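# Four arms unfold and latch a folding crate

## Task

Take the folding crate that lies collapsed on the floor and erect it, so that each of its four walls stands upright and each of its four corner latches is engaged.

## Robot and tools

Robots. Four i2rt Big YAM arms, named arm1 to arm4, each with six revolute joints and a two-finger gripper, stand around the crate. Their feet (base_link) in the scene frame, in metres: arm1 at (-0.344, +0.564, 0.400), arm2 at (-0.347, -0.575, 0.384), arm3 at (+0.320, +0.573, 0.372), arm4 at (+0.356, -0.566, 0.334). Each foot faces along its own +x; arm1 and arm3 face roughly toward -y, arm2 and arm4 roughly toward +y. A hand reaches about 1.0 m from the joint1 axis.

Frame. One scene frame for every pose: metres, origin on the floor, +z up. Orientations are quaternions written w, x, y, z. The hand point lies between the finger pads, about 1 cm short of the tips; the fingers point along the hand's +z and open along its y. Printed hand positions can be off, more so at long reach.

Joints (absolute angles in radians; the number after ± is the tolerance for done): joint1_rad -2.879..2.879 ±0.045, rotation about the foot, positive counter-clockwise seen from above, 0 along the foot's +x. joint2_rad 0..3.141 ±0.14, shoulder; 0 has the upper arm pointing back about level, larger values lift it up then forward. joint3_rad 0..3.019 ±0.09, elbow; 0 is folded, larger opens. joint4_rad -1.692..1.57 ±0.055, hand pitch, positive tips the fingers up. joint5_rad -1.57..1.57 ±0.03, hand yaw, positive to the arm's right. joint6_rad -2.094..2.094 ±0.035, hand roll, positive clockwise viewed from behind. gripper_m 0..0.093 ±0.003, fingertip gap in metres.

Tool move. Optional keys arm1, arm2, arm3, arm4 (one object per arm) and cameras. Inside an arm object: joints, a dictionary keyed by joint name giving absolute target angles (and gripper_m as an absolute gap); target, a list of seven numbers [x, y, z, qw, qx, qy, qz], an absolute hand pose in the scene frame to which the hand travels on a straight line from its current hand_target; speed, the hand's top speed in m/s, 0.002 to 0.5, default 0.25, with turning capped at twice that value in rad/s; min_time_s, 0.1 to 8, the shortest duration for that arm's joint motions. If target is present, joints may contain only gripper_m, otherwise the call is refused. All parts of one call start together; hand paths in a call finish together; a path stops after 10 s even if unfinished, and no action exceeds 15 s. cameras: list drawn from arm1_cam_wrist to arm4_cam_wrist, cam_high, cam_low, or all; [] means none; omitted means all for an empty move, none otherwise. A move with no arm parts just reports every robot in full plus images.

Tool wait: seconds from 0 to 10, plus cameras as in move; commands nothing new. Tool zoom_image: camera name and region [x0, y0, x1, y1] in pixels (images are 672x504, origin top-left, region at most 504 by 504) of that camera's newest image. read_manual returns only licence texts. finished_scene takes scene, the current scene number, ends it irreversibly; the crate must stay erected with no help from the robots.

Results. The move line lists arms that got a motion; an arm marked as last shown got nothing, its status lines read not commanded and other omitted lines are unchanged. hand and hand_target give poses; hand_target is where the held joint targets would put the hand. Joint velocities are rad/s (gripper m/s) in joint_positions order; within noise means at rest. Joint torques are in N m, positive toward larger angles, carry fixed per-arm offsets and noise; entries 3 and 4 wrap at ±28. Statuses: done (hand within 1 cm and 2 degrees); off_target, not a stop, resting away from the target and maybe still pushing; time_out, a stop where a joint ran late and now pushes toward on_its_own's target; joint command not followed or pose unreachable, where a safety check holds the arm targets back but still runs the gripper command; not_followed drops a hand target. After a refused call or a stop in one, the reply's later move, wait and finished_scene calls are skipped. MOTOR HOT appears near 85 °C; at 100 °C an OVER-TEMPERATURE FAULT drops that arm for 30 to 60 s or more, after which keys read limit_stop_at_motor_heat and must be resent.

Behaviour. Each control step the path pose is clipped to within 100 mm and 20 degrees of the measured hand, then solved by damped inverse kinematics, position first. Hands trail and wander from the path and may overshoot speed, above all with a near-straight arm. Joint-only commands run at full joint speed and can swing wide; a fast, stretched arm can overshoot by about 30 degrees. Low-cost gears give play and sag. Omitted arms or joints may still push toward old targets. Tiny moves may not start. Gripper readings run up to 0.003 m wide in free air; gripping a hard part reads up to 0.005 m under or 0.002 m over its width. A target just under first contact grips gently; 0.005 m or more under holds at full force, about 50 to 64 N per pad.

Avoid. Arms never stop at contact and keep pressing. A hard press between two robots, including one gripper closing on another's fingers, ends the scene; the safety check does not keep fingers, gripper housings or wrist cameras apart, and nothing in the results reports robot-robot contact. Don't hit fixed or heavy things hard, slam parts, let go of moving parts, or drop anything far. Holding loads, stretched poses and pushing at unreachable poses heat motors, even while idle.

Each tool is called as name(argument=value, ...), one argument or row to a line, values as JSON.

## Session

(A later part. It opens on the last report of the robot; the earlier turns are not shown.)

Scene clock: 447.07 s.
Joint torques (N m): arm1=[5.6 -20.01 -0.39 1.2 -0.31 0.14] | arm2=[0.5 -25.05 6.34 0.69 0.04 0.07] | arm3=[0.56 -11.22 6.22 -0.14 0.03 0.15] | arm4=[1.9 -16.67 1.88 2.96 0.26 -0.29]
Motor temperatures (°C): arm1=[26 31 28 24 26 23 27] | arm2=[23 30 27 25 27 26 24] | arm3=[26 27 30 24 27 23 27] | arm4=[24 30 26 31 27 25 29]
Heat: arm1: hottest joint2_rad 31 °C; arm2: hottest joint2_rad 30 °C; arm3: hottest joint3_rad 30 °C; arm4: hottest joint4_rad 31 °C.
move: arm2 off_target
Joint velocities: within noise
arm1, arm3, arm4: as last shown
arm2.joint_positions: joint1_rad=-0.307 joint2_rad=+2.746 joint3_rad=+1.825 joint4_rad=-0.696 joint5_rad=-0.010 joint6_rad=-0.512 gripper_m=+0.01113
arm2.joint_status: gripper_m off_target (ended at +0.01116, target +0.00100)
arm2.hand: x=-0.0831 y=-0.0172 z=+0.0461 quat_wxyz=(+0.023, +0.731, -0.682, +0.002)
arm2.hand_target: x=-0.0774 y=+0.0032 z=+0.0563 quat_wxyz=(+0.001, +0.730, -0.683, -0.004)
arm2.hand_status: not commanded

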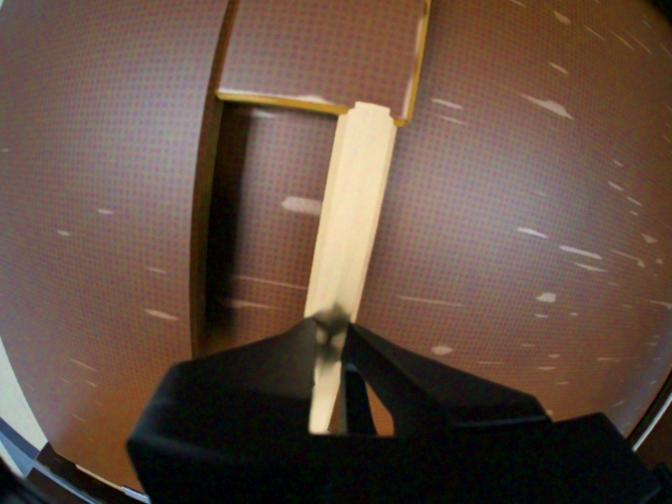

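move(
  arm2={"target": [-0.0755, 0.003, 0.04, 0, 0.7308, -0.6826, 0], "speed": 0.1, "joints": {"gripper_m": 0.045}},
)

move(
  arm2={"joints": {"gripper_m": 0.001}},
  cameras=["arm2_cam_wrist"],
)

Scene clock: 449.17 s.
Joint torques (N m): arm1=[5.6 -19.6 -0.44 1.21 -0.33 0.13] | arm2=[0.38 -23.88 6.53 0.62 0.08 0.04] | arm3=[0.26 -11.22 6.32 -0.03 0 0.14] | arm4=[1.9 -16.67 1.88 2.97 0.26 -0.29]
Motor temperatures (°C): arm1=[26 31 28 24 26 23 27] | arm2=[23 30 27 25 27 26 25] | arm3=[26 27 30 24 27 23 27] | arm4=[24 30 26 31 27 25 29]
Heat: arm1: hottest joint2_rad 31 °C; arm2: hottest joint2_rad 30 °C; arm3: hottest joint3_rad 30 °C; arm4: hottest joint4_rad 31 °C.
move: arm2 off_target
Joint velocities: within noise
arm1, arm3, arm4: as last shown
arm2.joint_positions: joint1_rad=-0.305 joint2_rad=+2.766 joint3_rad=+1.849 joint4_rad=-0.685 joint5_rad=+0.003 joint6_rad=-0.506 gripper_m=+0.04490
arm2.joint_status: all done
arm2.hand: x=-0.0788 y=-0.0117 z=+0.0395 quat_wxyz=(+0.014, +0.729, -0.684, +0.007)
arm2.hand_target: x=-0.0753 y=+0.0029 z=+0.0405 quat_wxyz=(-0.001, +0.729, -0.684, +0.003)
arm2.hand_status: off_target (0.015 m and 1.8 deg from the pose sent, 0.022 m and 2.7 deg at the start)
pictures: none

Scene clock: 449.83 s.
Joint torques (N m): arm1=[5.36 -19.9 -0.44 1.28 -0.31 0.12] | arm2=[-0.03 -23.77 6.65 0.75 0.21 0.03] | arm3=[0.5 -11.99 6.17 -0.06 0.02 0.14] | arm4=[1.9 -16.67 1.88 2.96 0.26 -0.29]
Motor temperatures (°C): arm1=[26 31 28 24 26 23 27] | arm2=[23 30 27 25 27 26 25] | arm3=[26 27 30 24 27 23 27] | arm4=[24 30 26 31 27 25 29]
Heat: arm1: hottest joint2_rad 31 °C; arm2: hottest joint2_rad 30 °C; arm3: hottest joint3_rad 30 °C; arm4: hottest joint4_rad 31 °C.
move: arm2 off_target
Joint velocities: within noise
arm1, arm3: as last shown
arm2.joint_positions: joint1_rad=-0.301 joint2_rad=+2.766 joint3_rad=+1.849 joint4_rad=-0.688 joint5_rad=-0.007 joint6_rad=-0.509 gripper_m=+0.01653
arm2.joint_status: gripper_m off_target (ended at +0.01656, target +0.00100)
arm2.hand: x=-0.0835 y=-0.0104 z=+0.0395 quat_wxyz=(+0.017, +0.732, -0.681, +0.002)
arm2.hand_target: x=-0.0764 y=+0.0036 z=+0.0405 quat_wxyz=(+0.000, +0.730, -0.683, +0.000)
arm2.hand_status: not commanded
arm4.joint_positions: joint1_rad=+0.945 joint2_rad=+2.487 joint3_rad=+0.871 joint4_rad=+1.522 joint5_rad=+1.137 joint6_rad=-1.487 gripper_m=+0.01509
arm4.joint_status: not commanded
arm4.hand: x=-0.0304 y=-0.2216 z=+0.2459 quat_wxyz=(-0.693, +0.721, +0.006, -0.004)
arm4.hand_target: x=-0.0339 y=-0.2205 z=+0.2548 quat_wxyz=(-0.700, +0.714, +0.004, -0.002)
arm4.hand_status: not commanded

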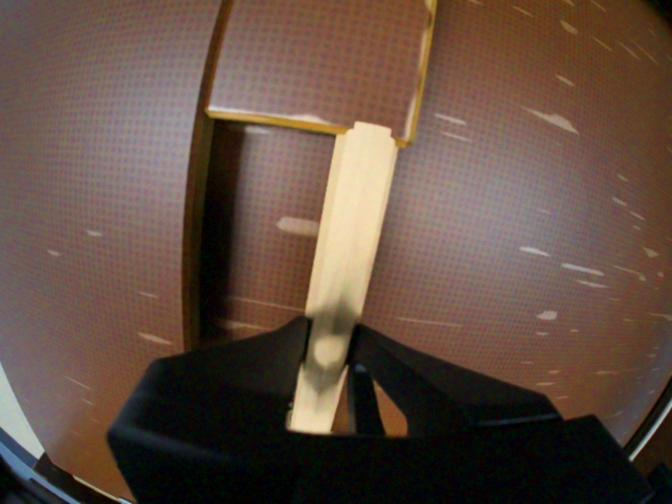

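move(
  arm2={"target": [-0.095, 0.002, 0.1295, -0.0319, 0.7301, -0.6819, 0.0298], "speed": 0.1},
)

move(
  arm2={"target": [-0.114, 0.001, 0.1635, -0.051, 0.729, -0.681, 0.0477], "speed": 0.1},
)

move(
  arm2={"target": [-0.132, 0.0, 0.194, -0.051, 0.729, -0.681, 0.0477], "speed": 0.1},
  cameras=["arm2_cam_wrist"],
)

Scene clock: 454.13 s.
Joint torques (N m): arm1=[5.42 -19.31 -0.4 1.25 -0.3 0.11] | arm2=[0.67 -28.63 4.15 -0.58 -0.2 0.1] | arm3=[0.62 -11.87 6.24 0.1 0.02 0.2] | arm4=[1.9 -16.67 1.88 2.97 0.26 -0.29]
Motor temperatures (°C): arm1=[26 31 28 24 26 23 27] | arm2=[23 30 27 25 27 26 25] | arm3=[26 27 30 24 27 23 27] | arm4=[24 30 26 31 27 25 29]
Heat: arm1: hottest joint2_rad 31 °C; arm2: hottest joint2_rad 30 °C; arm3: hottest joint3_rad 30 °C; arm4: hottest joint4_rad 31 °C.
move: arm2 off_target
Joint velocities: within noise
arm1, arm3, arm4: as last shown
arm2.joint_positions: joint1_rad=-0.263 joint2_rad=+2.613 joint3_rad=+1.688 joint4_rad=-0.625 joint5_rad=+0.091 joint6_rad=-0.475 gripper_m=+0.01653
arm2.joint_status: not commanded
arm2.hand: x=-0.0914 y=-0.0117 z=+0.0951 quat_wxyz=(-0.026, +0.733, -0.679, +0.039)
arm2.hand_target: x=-0.0919 y=+0.0031 z=+0.1276 quat_wxyz=(-0.037, +0.731, -0.680, +0.032)
arm2.hand_status: off_target (0.037 m and 1.4 deg from the pose sent, 0.092 m and 6.5 deg at the start)
pictures: none

Scene clock: 455.10 s.
Joint torques (N m): arm1=[6.07 -19.66 -0.38 1.37 -0.3 0.16] | arm2=[0.97 -27.93 4.05 -0.55 -0.29 0.2] | arm3=[0.15 -11.4 6.27 0.08 0.01 0.13] | arm4=[1.9 -16.67 1.87 2.97 0.26 -0.29]
Motor temperatures (°C): arm1=[26 31 28 24 26 23 27] | arm2=[23 31 27 25 27 26 25] | arm3=[26 27 30 24 27 23 27] | arm4=[24 30 26 31 27 25 29]
Heat: arm1: hottest joint2_rad 31 °C; arm2: hottest joint2_rad 31 °C; arm3: hottest joint3_rad 30 °C; arm4: hottest joint4_rad 31 °C.
move: arm2 off_target
Joint velocities: within noise
arm1, arm4: as last shown
arm2.joint_positions: joint1_rad=-0.230 joint2_rad=+2.519 joint3_rad=+1.608 joint4_rad=-0.625 joint5_rad=+0.135 joint6_rad=-0.438 gripper_m=+0.01627
arm2.joint_status: not commanded
arm2.hand: x=-0.1048 y=-0.0125 z=+0.1324 quat_wxyz=(-0.042, +0.729, -0.680, +0.056)
arm2.hand_target: x=-0.1094 y=-0.0005 z=+0.1622 quat_wxyz=(-0.051, +0.727, -0.684, +0.048)
arm2.hand_status: off_target (0.035 m and 1.5 deg from the pose sent, 0.073 m and 3.1 deg at the start)
arm3.joint_positions: joint1_rad=+0.149 joint2_rad=+1.453 joint3_rad=+1.325 joint4_rad=-1.409 joint5_rad=+0.008 joint6_rad=-0.115 gripper_m=+0.05488
arm3.joint_status: not commanded
arm3.hand: x=+0.2892 y=+0.1427 z=+0.5891 quat_wxyz=(-0.008, -0.690, -0.724, +0.014)
arm3.hand_target: x=+0.2944 y=+0.1491 z=+0.5813 quat_wxyz=(+0.001, -0.690, -0.724, +0.001)
arm3.hand_status: not commanded
pictures: none

Scene clock: 456.13 s.
Joint torques (N m): arm1=[6.01 -19.43 -0.49 1.18 -0.32 0.11] | arm2=[1.67 -27.81 4.37 -0.83 -0.52 0.19] | arm3=[0.21 -11.58 6.2 -0.08 -0.02 0.15] | arm4=[1.9 -16.67 1.88 2.97 0.26 -0.29]
Motor temperatures (°C): arm1=[26 31 28 24 26 23 27] | arm2=[23 31 27 25 27 26 25] | arm3=[26 27 30 24 27 23 27] | arm4=[24 30 26 31 27 25 29]
Heat: arm1: hottest joint2_rad 31 °C; arm2: hottest joint2_rad 31 °C; arm3: hottest joint3_rad 30 °C; arm4: hottest joint4_rad 31 °C.
move: arm2 off_target
Joint velocities: within noise
arm1, arm3, arm4: as last shown
arm2.joint_positions: joint1_rad=-0.204 joint2_rad=+2.450 joint3_rad=+1.559 joint4_rad=-0.646 joint5_rad=+0.143 joint6_rad=-0.411 gripper_m=+0.01598
arm2.joint_status: not commanded
arm2.hand: x=-0.1206 y=-0.0131 z=+0.1609 quat_wxyz=(-0.044, +0.729, -0.681, +0.059)
arm2.hand_target: x=-0.1313 y=+0.0001 z=+0.1924 quat_wxyz=(-0.051, +0.729, -0.681, +0.048)
arm2.hand_status: off_target (0.037 m and 1.5 deg from the pose sent, 0.068 m and 1.5 deg at the start)

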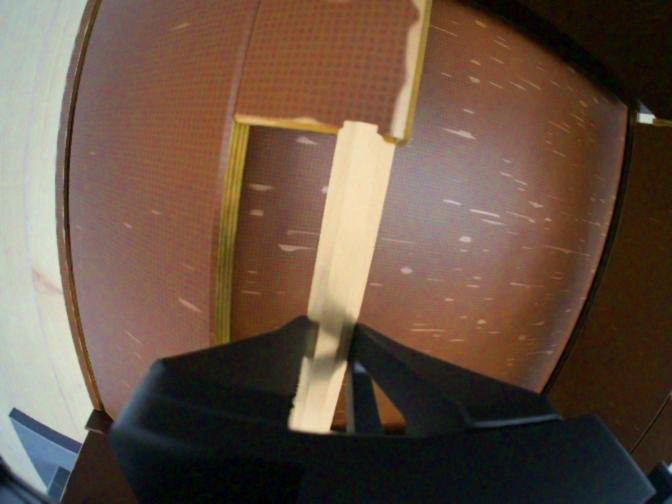

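move(
  arm2={"target": [-0.1495, -0.001, 0.2175, 0, 0.7308, -0.6826, 0], "speed": 0.08},
  cameras=["arm2_cam_wrist"],
)

Scene clock: 458.77 s.
Joint torques (N m): arm1=[5.83 -19.6 -0.49 1.11 -0.28 0.14] | arm2=[1.14 -25.99 5.61 -0.72 -0.8 0.08] | arm3=[0.26 -11.34 6.28 -0.06 0 0.16] | arm4=[1.85 -16.67 1.88 2.97 0.26 -0.29]
Motor temperatures (°C): arm1=[26 31 28 24 26 23 27] | arm2=[23 31 27 25 27 26 25] | arm3=[26 27 30 24 27 23 27] | arm4=[24 30 26 31 27 25 29]
Heat: arm1: hottest joint2_rad 31 °C; arm2: hottest joint2_rad 31 °C; arm3: hottest joint3_rad 30 °C; arm4: hottest joint4_rad 31 °C.
move: arm2 off_target
Joint velocities: within noise
arm1.joint_positions: joint1_rad=+0.924 joint2_rad=+2.580 joint3_rad=+0.891 joint4_rad=+1.262 joint5_rad=+1.242 joint6_rad=-1.158 gripper_m=+0.01387
arm1.joint_status: not commanded
arm1.hand: x=-0.0140 y=+0.2141 z=+0.2412 quat_wxyz=(+0.053, -0.061, -0.748, +0.658)
arm1.hand_target: x=+0.0130 y=+0.2368 z=+0.2435 quat_wxyz=(+0.026, -0.029, -0.753, +0.657)
arm1.hand_status: not commanded
arm2.joint_positions: joint1_rad=-0.207 joint2_rad=+2.394 joint3_rad=+1.559 joint4_rad=-0.757 joint5_rad=+0.017 joint6_rad=-0.408 gripper_m=+0.01302
arm2.joint_status: not commanded
arm2.hand: x=-0.1421 y=-0.0140 z=+0.1919 quat_wxyz=(+0.006, +0.729, -0.684, +0.012)
arm2.hand_target: x=-0.1492 y=-0.0008 z=+0.2165 quat_wxyz=(+0.000, +0.730, -0.683, +0.000)
arm2.hand_status: off_target (0.030 m and 1.5 deg from the pose sent, 0.065 m and 8.5 deg at the start)
arm3, arm4: as last shown

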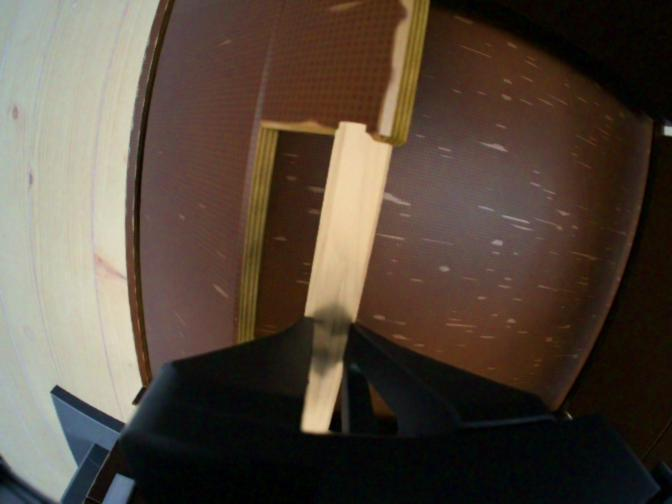

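move(
  arm2={"target": [-0.19, -0.0035, 0.224, 0.0319, 0.7301, -0.6819, -0.0298], "speed": 0.08},
  cameras=["arm2_cam_wrist"],
)

Scene clock: 463.17 s.
Joint torques (N m): arm1=[5.77 -19.6 -0.4 1.32 -0.28 0.15] | arm2=[-0.5 -24.18 5.3 -0.09 -0.14 0.05] | arm3=[-0.09 -11.99 6.15 -0.06 -0.01 0.12] | arm4=[1.9 -16.67 1.88 2.96 0.26 -0.29]
Motor temperatures (°C): arm1=[26 31 28 24 26 23 27] | arm2=[23 31 27 25 27 26 25] | arm3=[26 27 30 24 27 23 27] | arm4=[24 30 26 31 27 25 29]
Heat: arm1: hottest joint2_rad 31 °C; arm2: hottest joint2_rad 31 °C; arm3: hottest joint3_rad 30 °C; arm4: hottest joint4_rad 31 °C.
move: arm2 off_target
Joint velocities: within noise
arm1, arm3, arm4: as last shown
arm2.joint_positions: joint1_rad=-0.141 joint2_rad=+2.351 joint3_rad=+1.536 joint4_rad=-0.809 joint5_rad=-0.081 joint6_rad=-0.360 gripper_m=+0.00129
arm2.joint_status: not commanded
arm2.on_its_own: gripper_m moved -0.01173 to your old target +0.00100
arm2.hand: x=-0.1991 y=-0.0082 z=+0.2115 quat_wxyz=(+0.041, +0.734, -0.677, -0.024)
arm2.hand_target: x=-0.1931 y=-0.0040 z=+0.2237 quat_wxyz=(+0.035, +0.729, -0.683, -0.028)
arm2.hand_status: off_target (0.016 m and 1.4 deg from the pose sent, 0.059 m and 5.7 deg at the start)

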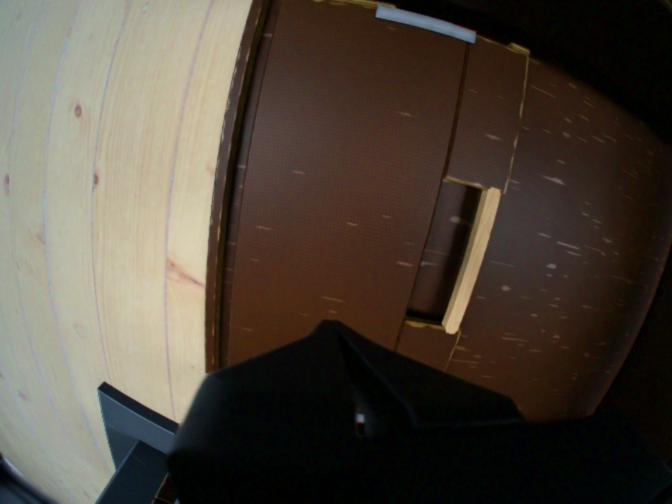

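move(
  cameras=["arm2_cam_wrist","cam_high","cam_low"],
)

Scene clock: 489.33 s.
Joint torques (N m): arm1=[5.36 -19.9 -0.4 1.18 -0.29 0.13] | arm2=[-0.79 -24.12 5.29 -0.1 -0.14 0.06] | arm3=[0.91 -11.34 6.17 0.03 0.02 0.16] | arm4=[1.9 -16.67 1.87 2.96 0.26 -0.29]
Motor temperatures (°C): arm1=[26 31 28 24 26 23 27] | arm2=[23 31 27 25 27 26 25] | arm3=[26 27 30 24 27 23 27] | arm4=[24 30 26 31 27 25 29]
Heat: arm1: hottest joint2_rad 31 °C; arm2: hottest joint2_rad 31 °C; arm3: hottest joint3_rad 30 °C; arm4: hottest joint4_rad 31 °C.
Joint velocities: within noise
arm1.joint_positions: joint1_rad=+0.924 joint2_rad=+2.580 joint3_rad=+0.891 joint4_rad=+1.262 joint5_rad=+1.242 joint6_rad=-1.158 gripper_m=+0.01387
arm1.joint_status: not commanded
arm1.hand: x=-0.0140 y=+0.2141 z=+0.2412 quat_wxyz=(+0.053, -0.061, -0.748, +0.658) (m; scene frame)
arm1.hand_target: x=+0.0130 y=+0.2368 z=+0.2435 quat_wxyz=(+0.026, -0.029, -0.753, +0.657) (m; scene frame)
arm1.hand_status: not commanded
arm2.joint_positions: joint1_rad=-0.147 joint2_rad=+2.351 joint3_rad=+1.536 joint4_rad=-0.809 joint5_rad=-0.081 joint6_rad=-0.360 gripper_m=+0.00129
arm2.joint_status: not commanded
arm2.hand: x=-0.1957 y=-0.0092 z=+0.2115 quat_wxyz=(+0.041, +0.732, -0.680, -0.024) (m; scene frame)
arm2.hand_target: x=-0.1903 y=-0.0048 z=+0.2237 quat_wxyz=(+0.035, +0.727, -0.685, -0.028) (m; scene frame)
arm2.hand_status: off_target (0.015 m and 1.3 deg from the pose sent, 0.059 m and 5.7 deg at the start)
arm3.joint_positions: joint1_rad=+0.149 joint2_rad=+1.453 joint3_rad=+1.325 joint4_rad=-1.409 joint5_rad=+0.008 joint6_rad=-0.115 gripper_m=+0.05488
arm3.joint_status: not commanded
arm3.hand: x=+0.2892 y=+0.1427 z=+0.5891 quat_wxyz=(-0.008, -0.690, -0.724, +0.014) (m; scene frame)
arm3.hand_target: x=+0.2944 y=+0.1491 z=+0.5813 quat_wxyz=(+0.001, -0.690, -0.724, +0.001) (m; scene frame)
arm3.hand_status: not commanded
arm4.joint_positions: joint1_rad=+0.945 joint2_rad=+2.487 joint3_rad=+0.871 joint4_rad=+1.522 joint5_rad=+1.137 joint6_rad=-1.487 gripper_m=+0.01509
arm4.joint_status: not commanded
arm4.hand: x=-0.0304 y=-0.2216 z=+0.2459 quat_wxyz=(-0.693, +0.721, +0.006, -0.004) (m; scene frame)
arm4.hand_target: x=-0.0339 y=-0.2205 z=+0.2548 quat_wxyz=(-0.700, +0.714, +0.004, -0.002) (m; scene frame)
arm4.hand_status: not commanded
pictures: arm2_cam_wrist, cam_high, cam_low

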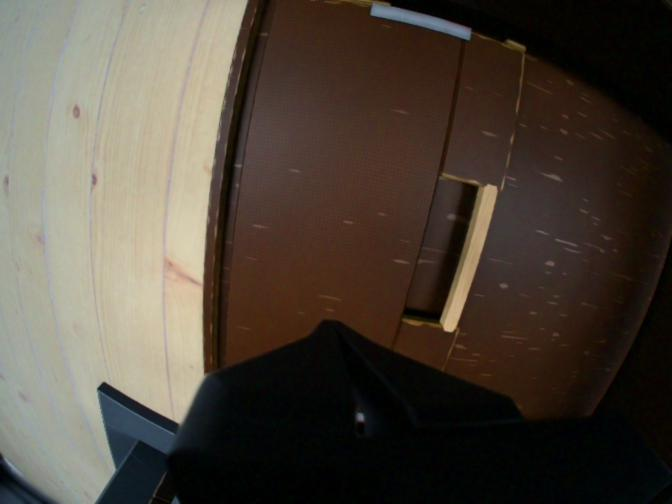

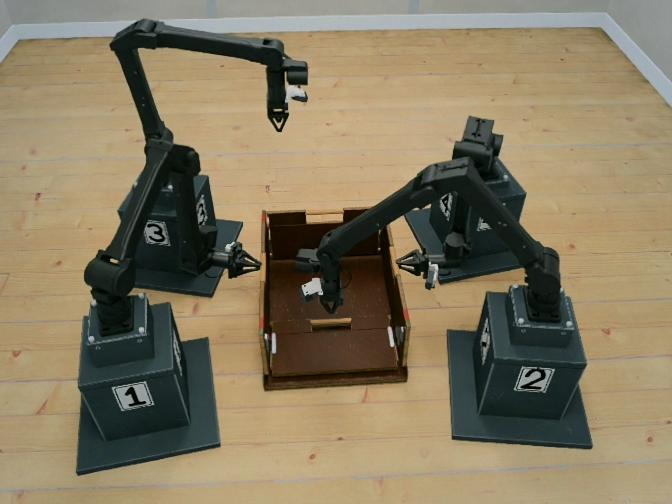

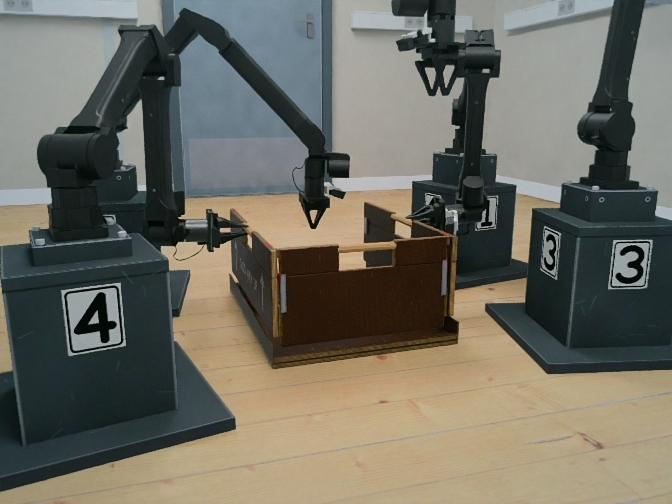

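move(
  arm2={"target": [-0.0755, 0.003, 0.085, 0, 0.7308, -0.6826, 0], "speed": 0.2, "joints": {"gripper_m": 0.046}},
  cameras=["arm2_cam_wrist"],
)

move(
  arm2={"target": [-0.0755, 0.003, 0.04, 0, 0.7308, -0.6826, 0], "speed": 0.06, "joints": {"gripper_m": 0.046}},
  cameras=["arm2_cam_wrist"],
)

Scene clock: 493.50 s.
Joint torques (N m): arm1=[5.19 -19.49 -0.38 1.42 -0.29 0.14] | arm2=[-0.26 -24.06 6.83 0.46 0.03 -0.14] | arm3=[0.15 -11.46 6.04 -0.08 0 0.16] | arm4=[1.9 -16.67 1.88 2.96 0.26 -0.29]
Motor temperatures (°C): arm1=[26 31 28 24 26 23 27] | arm2=[23 31 27 25 27 26 25] | arm3=[26 27 30 24 27 23 27] | arm4=[24 31 26 31 27 25 29]
Heat: arm1: hottest joint2_rad 31 °C; arm2: hottest joint2_rad 31 °C; arm3: hottest joint3_rad 30 °C; arm4: hottest joint2_rad 31 °C.
move: arm2 off_target
Joint velocities: within noise
arm1, arm3, arm4: as last shown
arm2.joint_positions: joint1_rad=-0.296 joint2_rad=+2.670 joint3_rad=+1.771 joint4_rad=-0.708 joint5_rad=-0.004 joint6_rad=-0.497 gripper_m=+0.04587
arm2.joint_status: all done
arm2.hand: x=-0.0872 y=-0.0130 z=+0.0799 quat_wxyz=(+0.017, +0.729, -0.684, +0.004)
arm2.hand_target: x=-0.0801 y=+0.0025 z=+0.0850 quat_wxyz=(+0.001, +0.733, -0.681, -0.001)
arm2.hand_status: off_target (0.020 m and 2.0 deg from the pose sent, 0.175 m and 5.5 deg at the start)

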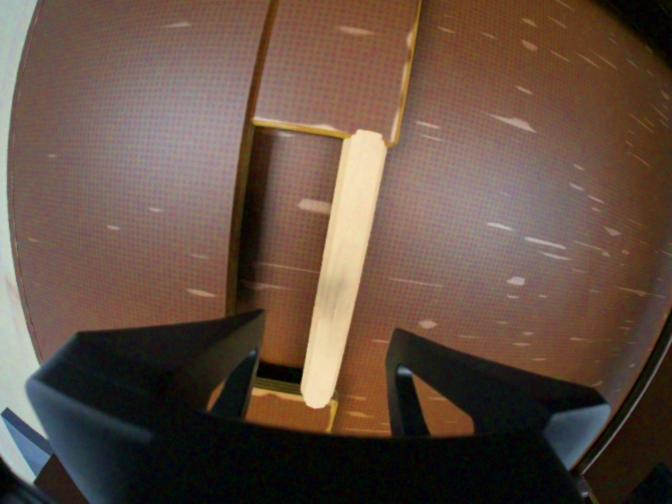

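Scene clock: 495.03 s.
Joint torques (N m): arm1=[5.66 -19.84 -0.44 1.21 -0.29 0.15] | arm2=[-0.56 -24.12 6.67 0.65 0.08 -0.13] | arm3=[0.44 -11.05 6.3 -0.12 0 0.15] | arm4=[1.9 -16.67 1.88 2.97 0.26 -0.29]
Motor temperatures (°C): arm1=[26 31 28 24 26 23 27] | arm2=[23 31 27 25 27 26 25] | arm3=[26 27 30 24 27 23 27] | arm4=[24 31 26 31 27 25 29]
Heat: arm1: hottest joint2_rad 31 °C; arm2: hottest joint2_rad 31 °C; arm3: hottest joint3_rad 30 °C; arm4: hottest joint2_rad 31 °C.
move: arm2 off_target
Joint velocities: within noise
arm1, arm3, arm4: as last shown
arm2.joint_positions: joint1_rad=-0.295 joint2_rad=+2.768 joint3_rad=+1.846 joint4_rad=-0.683 joint5_rad=-0.004 joint6_rad=-0.497 gripper_m=+0.04587
arm2.joint_status: all done
arm2.hand: x=-0.0870 y=-0.0102 z=+0.0379 quat_wxyz=(+0.017, +0.730, -0.683, +0.004)
arm2.hand_target: x=-0.0764 y=+0.0037 z=+0.0412 quat_wxyz=(-0.001, +0.731, -0.682, -0.001)
arm2.hand_status: off_target (0.018 m and 1.9 deg from the pose sent, 0.045 m and 2.0 deg at the start)

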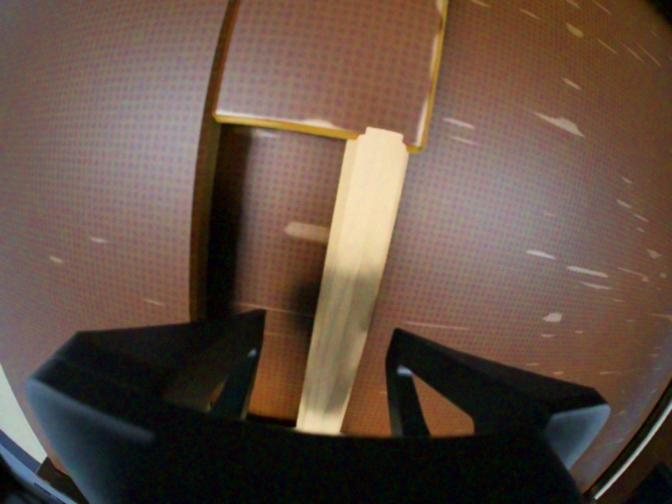

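move(
  arm2={"joints": {"gripper_m": 0.001}},
  cameras=["arm2_cam_wrist"],
)

Scene clock: 497.73 s.
Joint torques (N m): arm1=[5.13 -19.43 -0.47 1.25 -0.31 0.12] | arm2=[-0.5 -24.12 6.57 0.53 -0.14 -0.13] | arm3=[0.79 -11.34 6.3 -0.02 0.02 0.21] | arm4=[1.9 -16.67 1.88 2.97 0.26 -0.29]
Motor temperatures (°C): arm1=[26 31 28 24 26 23 27] | arm2=[23 31 27 25 27 26 25] | arm3=[26 27 30 24 27 23 27] | arm4=[24 31 26 31 27 25 29]
Heat: arm1: hottest joint2_rad 31 °C; arm2: hottest joint2_rad 31 °C; arm3: hottest joint3_rad 30 °C; arm4: hottest joint2_rad 31 °C.
move: arm2 off_target
Joint velocities: within noise
arm1, arm3, arm4: as last shown
arm2.joint_positions: joint1_rad=-0.298 joint2_rad=+2.769 joint3_rad=+1.848 joint4_rad=-0.680 joint5_rad=+0.002 joint6_rad=-0.503 gripper_m=+0.01663
arm2.joint_status: gripper_m off_target (ended at +0.01665, target +0.00100)
arm2.hand: x=-0.0839 y=-0.0106 z=+0.0373 quat_wxyz=(+0.014, +0.731, -0.682, +0.006)
arm2.hand_target: x=-0.0751 y=+0.0023 z=+0.0406 quat_wxyz=(+0.000, +0.732, -0.681, +0.000)
arm2.hand_status: not commanded

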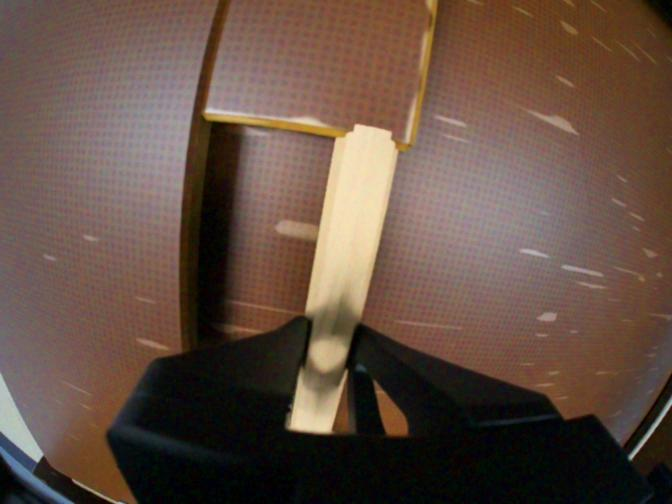

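move(
  arm2={"target": [-0.094, 0.002, 0.134, -0.1269, 0.7197, -0.6722, 0.1186], "speed": 0.12},
)

Scene clock: 505.50 s.
Joint torques (N m): arm1=[5.71 -19.72 -0.57 1.28 -0.29 0.16] | arm2=[0.73 -27.16 4.01 0.46 0.41 0.07] | arm3=[0.21 -11.34 6.39 -0.03 0.02 0.15] | arm4=[1.9 -16.67 1.88 2.96 0.26 -0.29]
Motor temperatures (°C): arm1=[26 31 28 24 26 23 27] | arm2=[23 31 27 25 27 26 25] | arm3=[26 27 30 24 27 23 27] | arm4=[24 31 26 31 27 25 29]
Heat: arm1: hottest joint2_rad 31 °C; arm2: hottest joint2_rad 31 °C; arm3: hottest joint3_rad 30 °C; arm4: hottest joint2_rad 31 °C.
move: arm2 off_target
Joint velocities: within noise
arm1, arm3, arm4: as last shown
arm2.joint_positions: joint1_rad=-0.195 joint2_rad=+2.570 joint3_rad=+1.590 joint4_rad=-0.485 joint5_rad=+0.309 joint6_rad=-0.420 gripper_m=+0.01663
arm2.joint_status: not commanded
arm2.hand: x=-0.0960 y=-0.0108 z=+0.1070 quat_wxyz=(-0.109, +0.722, -0.672, +0.120)
arm2.hand_target: x=-0.0950 y=+0.0054 z=+0.1337 quat_wxyz=(-0.129, +0.720, -0.673, +0.114)
arm2.hand_status: off_target (0.030 m and 2.1 deg from the pose sent, 0.098 m and 20.8 deg at the start)
pictures: none

move(
  arm2={"target": [-0.138, 0.001, 0.198, -0.2620, 0.6823, -0.6373, 0.2448], "speed": 0.12},
)

Scene clock: 509.27 s.
Joint torques (N m): arm1=[5.36 -19.49 -0.35 1.28 -0.31 0.12] | arm2=[0.67 -25.29 3.86 0.69 0.95 0.06] | arm3=[0.5 -11.28 6.12 -0.09 -0.01 0.14] | arm4=[1.9 -16.67 1.88 2.97 0.26 -0.29]
Motor temperatures (°C): arm1=[26 31 28 24 26 23 27] | arm2=[23 31 27 25 27 26 25] | arm3=[26 27 30 24 27 23 27] | arm4=[24 31 26 31 27 25 29]
Heat: arm1: hottest joint2_rad 31 °C; arm2: hottest joint2_rad 31 °C; arm3: hottest joint3_rad 30 °C; arm4: hottest joint2_rad 31 °C.
move: arm2 off_target
Joint velocities: within noise
arm1, arm3, arm4: as last shown
arm2.joint_positions: joint1_rad=-0.034 joint2_rad=+2.450 joint3_rad=+1.433 joint4_rad=-0.396 joint5_rad=+0.697 joint6_rad=-0.307 gripper_m=+0.01663
arm2.joint_status: not commanded
arm2.hand: x=-0.1360 y=-0.0122 z=+0.1743 quat_wxyz=(-0.241, +0.688, -0.636, +0.252)
arm2.hand_target: x=-0.1373 y=-0.0006 z=+0.1964 quat_wxyz=(-0.259, +0.682, -0.637, +0.247)
arm2.hand_status: off_target (0.027 m and 2.7 deg from the pose sent, 0.101 m and 23.4 deg at the start)
pictures: none

move(
  arm2={"target": [-0.198, -0.005, 0.241, -0.3764, 0.6264, -0.5851, 0.3517], "speed": 0.12},
  cameras=["arm2_cam_wrist"],
)

Scene clock: 512.77 s.
Joint torques (N m): arm1=[5.66 -19.66 -0.4 1.16 -0.29 0.15] | arm2=[0.56 -24.06 4.34 -0.02 1.1 0.11] | arm3=[0.03 -10.87 6.31 -0.08 -0.01 0.16] | arm4=[1.9 -16.67 1.87 2.97 0.26 -0.29]
Motor temperatures (°C): arm1=[26 31 28 24 26 23 27] | arm2=[23 31 26 25 27 26 25] | arm3=[26 27 30 24 27 23 27] | arm4=[24 31 26 31 27 25 29]
Heat: arm1: hottest joint2_rad 31 °C; arm2: hottest joint2_rad 31 °C; arm3: hottest joint3_rad 30 °C; arm4: hottest joint2_rad 31 °C.
move: arm2 off_target
Joint velocities: within noise
arm1, arm3, arm4: as last shown
arm2.joint_positions: joint1_rad=+0.139 joint2_rad=+2.433 joint3_rad=+1.392 joint4_rad=-0.435 joint5_rad=+1.068 joint6_rad=-0.147 gripper_m=+0.01663
arm2.joint_status: not commanded
arm2.hand: x=-0.1953 y=-0.0132 z=+0.2228 quat_wxyz=(-0.364, +0.636, -0.579, +0.358)
arm2.hand_target: x=-0.1984 y=-0.0036 z=+0.2414 quat_wxyz=(-0.376, +0.630, -0.581, +0.353)
arm2.hand_status: off_target (0.020 m and 2.1 deg from the pose sent, 0.091 m and 21.4 deg at the start)

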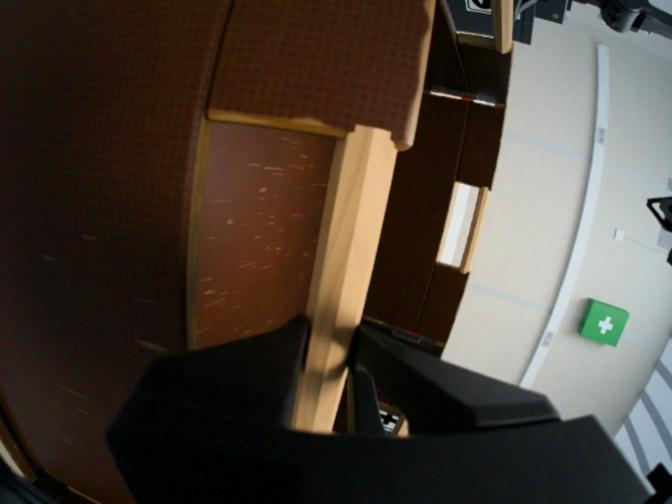

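move(
  arm2={"target": [-0.252, -0.012, 0.257, -0.4550, 0.5719, -0.5342, 0.4251], "speed": 0.1},
)

Scene clock: 518.43 s.
Joint torques (N m): arm1=[5.36 -19.78 -0.34 1.31 -0.34 0.14] | arm2=[0.09 -23.24 4.11 -1.05 1.64 0.52] | arm3=[0.32 -11.46 6.31 -0.09 -0.03 0.18] | arm4=[1.9 -16.67 1.88 2.97 0.26 -0.29]
Motor temperatures (°C): arm1=[26 31 28 24 26 23 27] | arm2=[23 31 26 25 28 26 25] | arm3=[26 27 30 24 27 23 27] | arm4=[24 31 26 31 27 25 29]
Heat: arm1: hottest joint2_rad 31 °C; arm2: hottest joint2_rad 31 °C; arm3: hottest joint3_rad 30 °C; arm4: hottest joint2_rad 31 °C.
move: arm2 off_target
Joint velocities: within noise
arm1, arm3: as last shown
arm2.joint_positions: joint1_rad=+0.268 joint2_rad=+2.516 joint3_rad=+1.510 joint4_rad=-0.820 joint5_rad=+1.312 joint6_rad=+0.241 gripper_m=+0.01663
arm2.joint_status: not commanded
arm2.hand: x=-0.2508 y=-0.0145 z=+0.2441 quat_wxyz=(-0.443, +0.582, -0.533, +0.424)
arm2.hand_target: x=-0.2515 y=-0.0110 z=+0.2565 quat_wxyz=(-0.457, +0.571, -0.535, +0.423)
arm2.hand_status: off_target (0.013 m and 1.8 deg from the pose sent, 0.066 m and 15.8 deg at the start)
arm4.joint_positions: joint1_rad=+0.945 joint2_rad=+2.487 joint3_rad=+0.871 joint4_rad=+1.522 joint5_rad=+1.138 joint6_rad=-1.487 gripper_m=+0.01509
arm4.joint_status: not commanded
arm4.hand: x=-0.0301 y=-0.2216 z=+0.2460 quat_wxyz=(-0.693, +0.721, +0.005, -0.004)
arm4.hand_target: x=-0.0336 y=-0.2205 z=+0.2548 quat_wxyz=(-0.700, +0.714, +0.003, -0.002)
arm4.hand_status: not commanded
pictures: none

move(
  arm2={"target": [-0.305, -0.015, 0.256, -0.4795, 0.5515, -0.5152, 0.4480], "speed": 0.1},
  cameras=["arm2_cam_wrist","cam_high"],
)

Scene clock: 522.23 s.
Joint torques (N m): arm1=[5.89 -19.72 -0.46 1.28 -0.32 0.15] | arm2=[2.49 -23.77 3.71 -1.94 -0.23 0.65] | arm3=[0.85 -11.34 6.26 -0.14 -0.02 0.19] | arm4=[1.9 -16.67 1.88 2.93 0.19 -0.29]
Motor temperatures (°C): arm1=[26 31 28 24 26 23 27] | arm2=[23 31 26 25 28 26 25] | arm3=[26 27 30 24 27 23 27] | arm4=[24 31 26 31 27 25 29]
Heat: arm1: hottest joint2_rad 31 °C; arm2: hottest joint2_rad 31 °C; arm3: hottest joint3_rad 30 °C; arm4: hottest joint2_rad 31 °C.
move: arm2 off_target
Joint velocities: within noise
arm1.joint_positions: joint1_rad=+0.924 joint2_rad=+2.580 joint3_rad=+0.891 joint4_rad=+1.262 joint5_rad=+1.242 joint6_rad=-1.158 gripper_m=+0.01387
arm1.joint_status: not commanded
arm1.hand: x=-0.0140 y=+0.2141 z=+0.2412 quat_wxyz=(+0.053, -0.061, -0.748, +0.658)
arm1.hand_target: x=+0.0130 y=+0.2368 z=+0.2435 quat_wxyz=(+0.026, -0.029, -0.753, +0.657)
arm1.hand_status: not commanded
arm2.joint_positions: joint1_rad=+0.330 joint2_rad=+2.662 joint3_rad=+1.726 joint4_rad=-1.450 joint5_rad=+1.379 joint6_rad=+0.806 gripper_m=+0.01663
arm2.joint_status: not commanded
arm2.hand: x=-0.2818 y=-0.0143 z=+0.2486 quat_wxyz=(-0.475, +0.550, -0.512, +0.458)
arm2.hand_target: x=-0.2981 y=-0.0148 z=+0.2567 quat_wxyz=(-0.480, +0.550, -0.516, +0.449)
arm2.hand_status: off_target (0.024 m and 1.4 deg from the pose sent, 0.056 m and 6.4 deg at the start)
arm3.joint_positions: joint1_rad=+0.149 joint2_rad=+1.453 joint3_rad=+1.325 joint4_rad=-1.409 joint5_rad=+0.008 joint6_rad=-0.115 gripper_m=+0.05488
arm3.joint_status: not commanded
arm3.hand: x=+0.2892 y=+0.1427 z=+0.5891 quat_wxyz=(-0.008, -0.690, -0.724, +0.014)
arm3.hand_target: x=+0.2944 y=+0.1491 z=+0.5813 quat_wxyz=(+0.001, -0.690, -0.724, +0.001)
arm3.hand_status: not commanded
arm4.joint_positions: joint1_rad=+0.947 joint2_rad=+2.487 joint3_rad=+0.871 joint4_rad=+1.523 joint5_rad=+1.140 joint6_rad=-1.487 gripper_m=+0.01509
arm4.joint_status: not commanded
arm4.hand: x=-0.0304 y=-0.2221 z=+0.2462 quat_wxyz=(-0.693, +0.721, +0.005, -0.004)
arm4.hand_target: x=-0.0342 y=-0.2211 z=+0.2550 quat_wxyz=(-0.700, +0.714, +0.004, -0.003)
arm4.hand_status: not commanded

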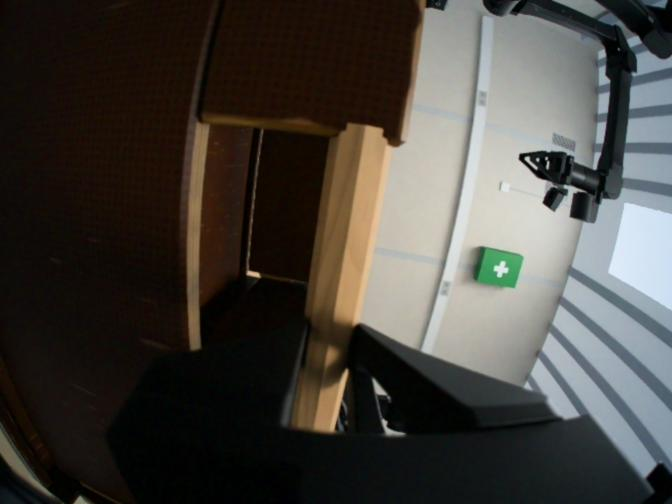

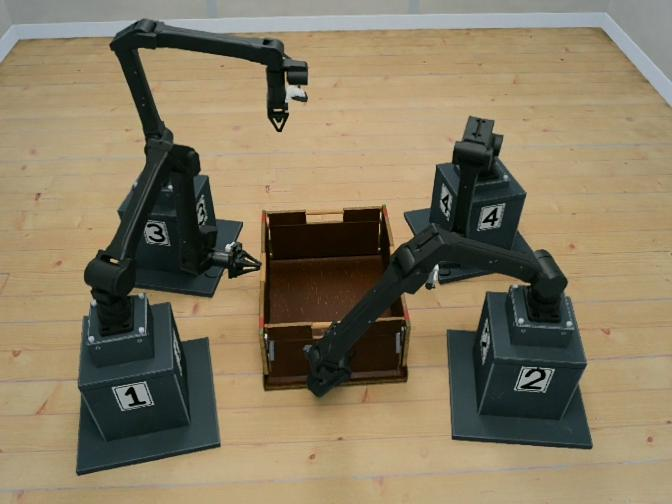

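move(
  arm2={"target": [-0.335, -0.017, 0.256, -0.4795, 0.5515, -0.5152, 0.4480], "speed": 0.08},
  cameras=["arm2_cam_wrist","cam_high"],
)

Scene clock: 524.63 s.
Joint torques (N m): arm1=[5.42 -20.01 -0.42 1.28 -0.37 0.16] | arm2=[4.42 -23.3 3.99 -1.99 -0.73 0.59] | arm3=[0.44 -11.52 6.28 -0.14 -0.01 0.14] | arm4=[1.9 -16.73 1.81 2.93 0.23 -0.28]
Motor temperatures (°C): arm1=[26 31 28 24 26 23 27] | arm2=[23 31 26 25 28 26 25] | arm3=[26 27 30 24 27 23 27] | arm4=[24 31 26 31 27 25 29]
Heat: arm1: hottest joint2_rad 31 °C; arm2: hottest joint2_rad 31 °C; arm3: hottest joint3_rad 30 °C; arm4: hottest joint2_rad 31 °C.
move: arm2 off_target
Joint velocities: within noise
arm1.joint_positions: joint1_rad=+0.924 joint2_rad=+2.580 joint3_rad=+0.891 joint4_rad=+1.261 joint5_rad=+1.242 joint6_rad=-1.158 gripper_m=+0.01387
arm1.joint_status: not commanded
arm1.hand: x=-0.0141 y=+0.2141 z=+0.2410 quat_wxyz=(+0.053, -0.061, -0.748, +0.658)
arm1.hand_target: x=+0.0131 y=+0.2368 z=+0.2433 quat_wxyz=(+0.026, -0.029, -0.753, +0.657)
arm1.hand_status: not commanded
arm2.joint_positions: joint1_rad=+0.369 joint2_rad=+2.693 joint3_rad=+1.782 joint4_rad=-1.598 joint5_rad=+1.343 joint6_rad=+0.930 gripper_m=+0.01663
arm2.joint_status: not commanded
arm2.hand: x=-0.3049 y=-0.0150 z=+0.2493 quat_wxyz=(-0.472, +0.550, -0.514, +0.459)
arm2.hand_target: x=-0.3337 y=-0.0166 z=+0.2553 quat_wxyz=(-0.479, +0.554, -0.514, +0.446)
arm2.hand_status: off_target (0.031 m and 1.5 deg from the pose sent, 0.054 m and 1.4 deg at the start)
arm3: as last shown
arm4.joint_positions: joint1_rad=+0.945 joint2_rad=+2.487 joint3_rad=+0.872 joint4_rad=+1.522 joint5_rad=+1.138 joint6_rad=-1.487 gripper_m=+0.01509
arm4.joint_status: not commanded
arm4.hand: x=-0.0307 y=-0.2213 z=+0.2462 quat_wxyz=(-0.693, +0.721, +0.005, -0.004)
arm4.hand_target: x=-0.0341 y=-0.2203 z=+0.2550 quat_wxyz=(-0.700, +0.714, +0.003, -0.003)
arm4.hand_status: not commanded

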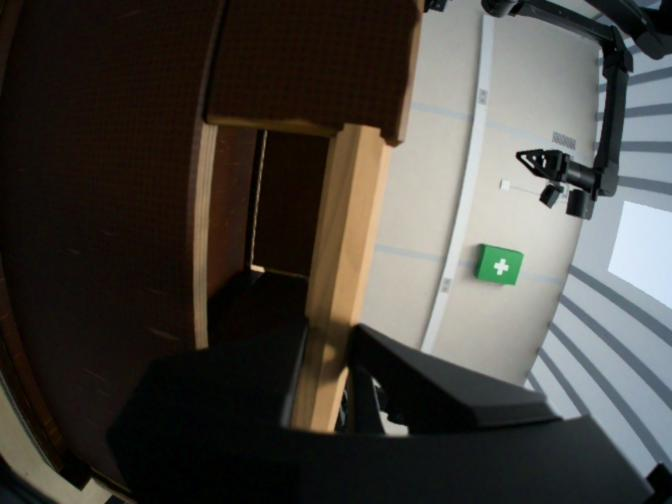

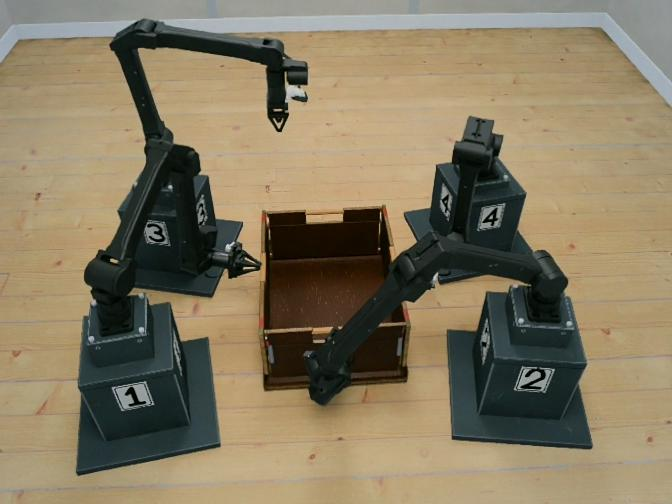

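zoom_image(
  camera="cam_high",
  region=[230, 300, 430, 410],
)

zoom_image(
  camera="arm2_cam_wrist",
  region=[0, 0, 300, 504],
)

Scaled by 2.520 from the camera's image (finer frame: 960x720).

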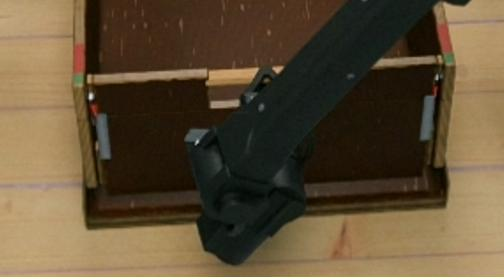

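Scaled by 1.000.

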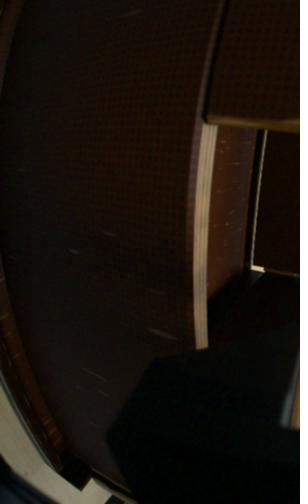

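zoom_image(
  camera="cam_high",
  region=[250, 305, 300, 345],
)

zoom_image(
  camera="cam_high",
  region=[385, 300, 425, 340],
)

zoom_image(
  camera="cam_high",
  region=[255, 200, 285, 230],
)

zoom_image(
  camera="cam_high",
  region=[370, 195, 405, 230],
)

Scaled by 10.080 from the camera's image (finer frame: 960x720).

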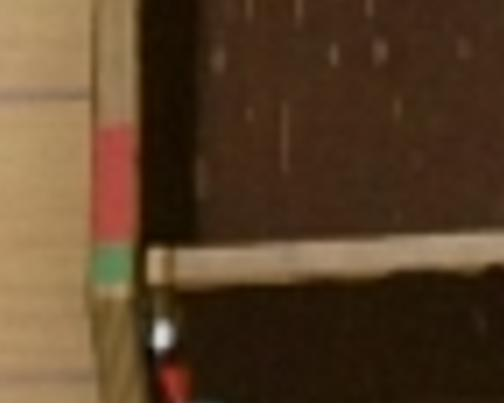

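Scaled by 12.600 from the camera's image (finer frame: 960x720).

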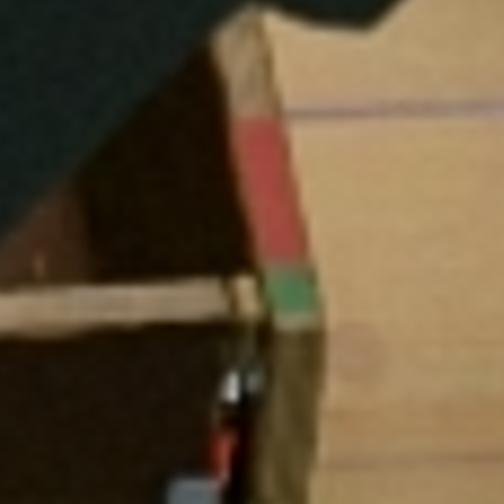

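Scaled by 16.800 from the camera's image (finer frame: 960x720).

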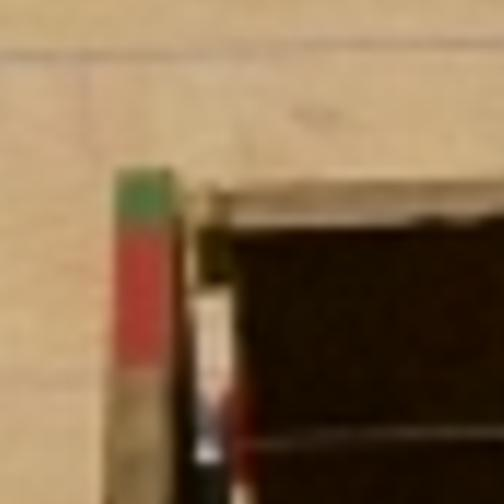

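Scaled by 14.400 from the camera's image (finer frame: 960x720).

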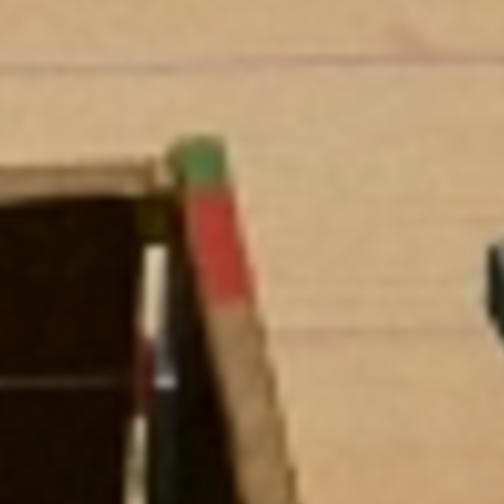

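move(
  arm2={"target": [-0.278, -0.015, 0.256, -0.4795, 0.5515, -0.5152, 0.4480], "speed": 0.06},
  cameras=["arm2_cam_wrist","cam_high"],
)

Scene clock: 531.20 s.
Joint torques (N m): arm1=[5.07 -19.37 -0.32 1.32 -0.36 0.13] | arm2=[-2.9 -23.82 3.15 0.03 0.3 0.13] | arm3=[0.15 -10.93 6.27 -0.16 0.02 0.15] | arm4=[1.9 -16.67 1.83 2.93 0.23 -0.29]
Motor temperatures (°C): arm1=[26 31 28 24 26 23 27] | arm2=[23 31 26 25 28 26 25] | arm3=[26 27 30 24 27 23 27] | arm4=[24 30 26 31 27 25 29]
Heat: arm1: hottest joint2_rad 31 °C; arm2: hottest joint2_rad 31 °C; arm3: hottest joint3_rad 30 °C; arm4: hottest joint4_rad 31 °C.
move: arm2 off_target
Joint velocities: within noise
arm1, arm3, arm4: as last shown
arm2.joint_positions: joint1_rad=+0.366 joint2_rad=+2.634 joint3_rad=+1.679 joint4_rad=-1.354 joint5_rad=+1.384 joint6_rad=+0.723 gripper_m=+0.01663
arm2.joint_status: not commanded
arm2.hand: x=-0.3016 y=-0.0153 z=+0.2490 quat_wxyz=(-0.483, +0.566, -0.498, +0.446)
arm2.hand_target: x=-0.2843 y=-0.0154 z=+0.2553 quat_wxyz=(-0.479, +0.553, -0.515, +0.446)
arm2.hand_status: off_target (0.025 m and 2.6 deg from the pose sent, 0.028 m and 1.5 deg at the start)

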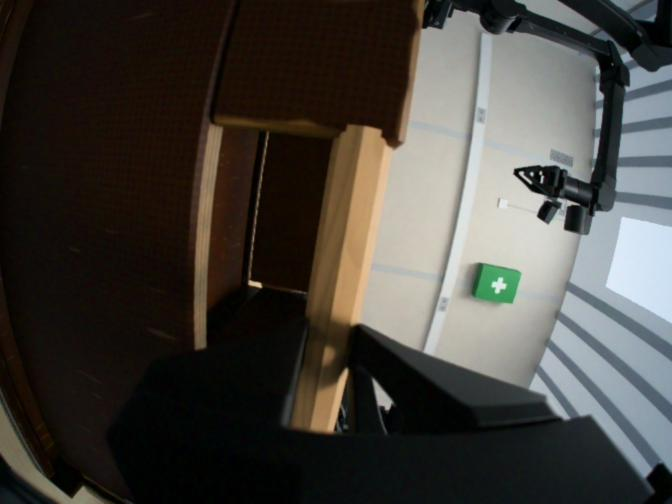

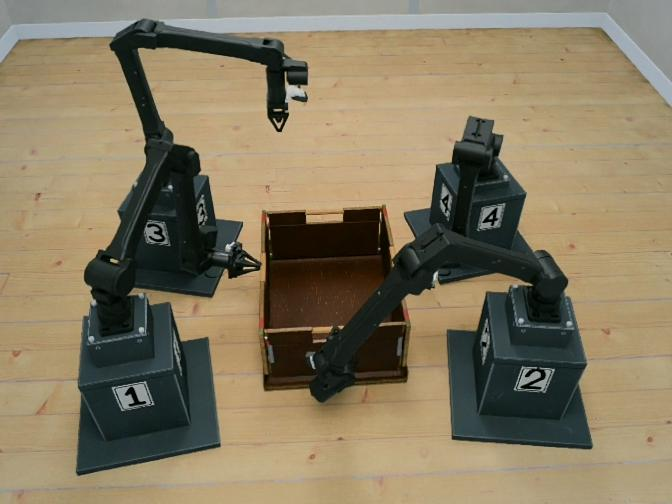

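move(
  arm1={"joints": {"gripper_m": 0.046}},
  arm2={"joints": {"gripper_m": 0.046}},
  arm4={"joints": {"gripper_m": 0.046}},
  cameras=["arm1_cam_wrist","arm2_cam_wrist","arm4_cam_wrist"],
)

Scene clock: 535.30 s.
Joint torques (N m): arm1=[-1.14 -19.31 -0.35 1.31 0.31 0.13] | arm2=[-0.03 -24 3.75 -0.17 0.38 0.09] | arm3=[0.44 -11.46 6.26 -0.05 0.03 0.15] | arm4=[1.85 -16.44 1.84 2.11 0.02 -0.03]
Motor temperatures (°C): arm1=[26 31 28 24 26 23 27] | arm2=[23 31 26 25 28 26 25] | arm3=[26 27 30 23 27 23 27] | arm4=[24 30 26 31 27 25 29]
Heat: arm1: hottest joint2_rad 31 °C; arm2: hottest joint2_rad 31 °C; arm3: hottest joint3_rad 30 °C; arm4: hottest joint4_rad 31 °C.
move: arm1 done; arm2 done; arm4 done
Joint velocities: within noise
arm1.joint_positions: joint1_rad=+1.011 joint2_rad=+2.579 joint3_rad=+0.890 joint4_rad=+1.258 joint5_rad=+1.217 joint6_rad=-1.167 gripper_m=+0.04596
arm1.joint_status: all done
arm1.hand: x=+0.0187 y=+0.2444 z=+0.2392 quat_wxyz=(+0.020, -0.016, -0.754, +0.656)
arm1.hand_target: x=+0.0179 y=+0.2408 z=+0.2427 quat_wxyz=(+0.023, -0.019, -0.755, +0.656)
arm1.hand_status: not commanded
arm2.joint_positions: joint1_rad=+0.327 joint2_rad=+2.634 joint3_rad=+1.668 joint4_rad=-1.351 joint5_rad=+1.383 joint6_rad=+0.721 gripper_m=+0.04590
arm2.joint_status: all done
arm2.hand: x=-0.2786 y=-0.0216 z=+0.2470 quat_wxyz=(-0.471, +0.558, -0.507, +0.458)
arm2.hand_target: x=-0.2806 y=-0.0158 z=+0.2554 quat_wxyz=(-0.478, +0.552, -0.517, +0.448)
arm2.hand_status: not commanded
arm3: as last shown
arm4.joint_positions: joint1_rad=+0.938 joint2_rad=+2.484 joint3_rad=+0.872 joint4_rad=+1.542 joint5_rad=+1.145 joint6_rad=-1.519 gripper_m=+0.04595
arm4.joint_status: all done
arm4.hand: x=-0.0278 y=-0.2180 z=+0.2506 quat_wxyz=(-0.697, +0.717, +0.004, +0.004)
arm4.hand_target: x=-0.0313 y=-0.2174 z=+0.2552 quat_wxyz=(-0.701, +0.714, +0.003, +0.003)
arm4.hand_status: not commanded

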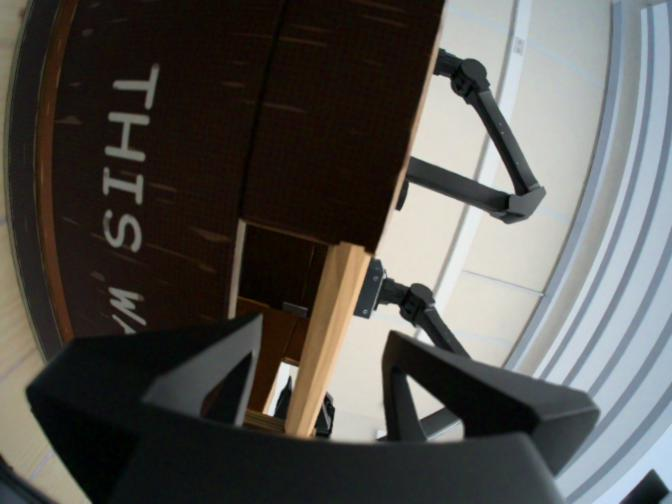

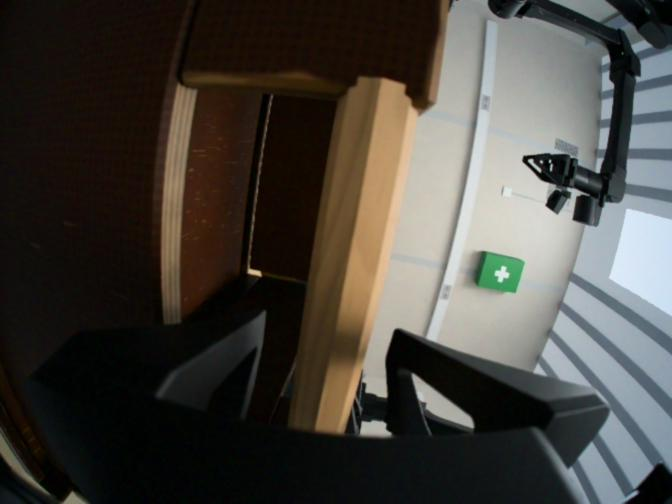

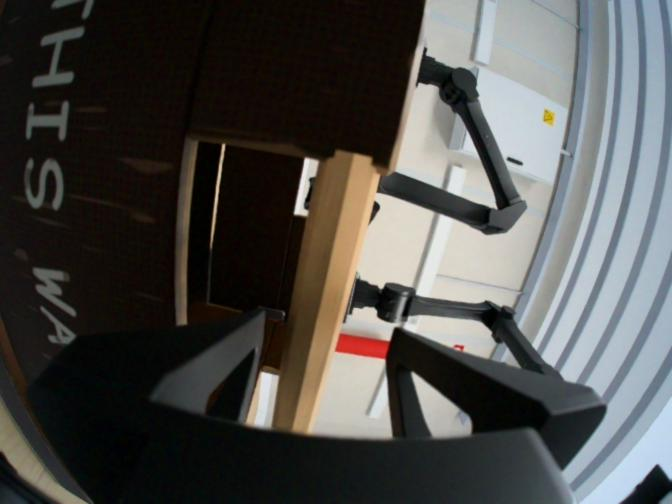

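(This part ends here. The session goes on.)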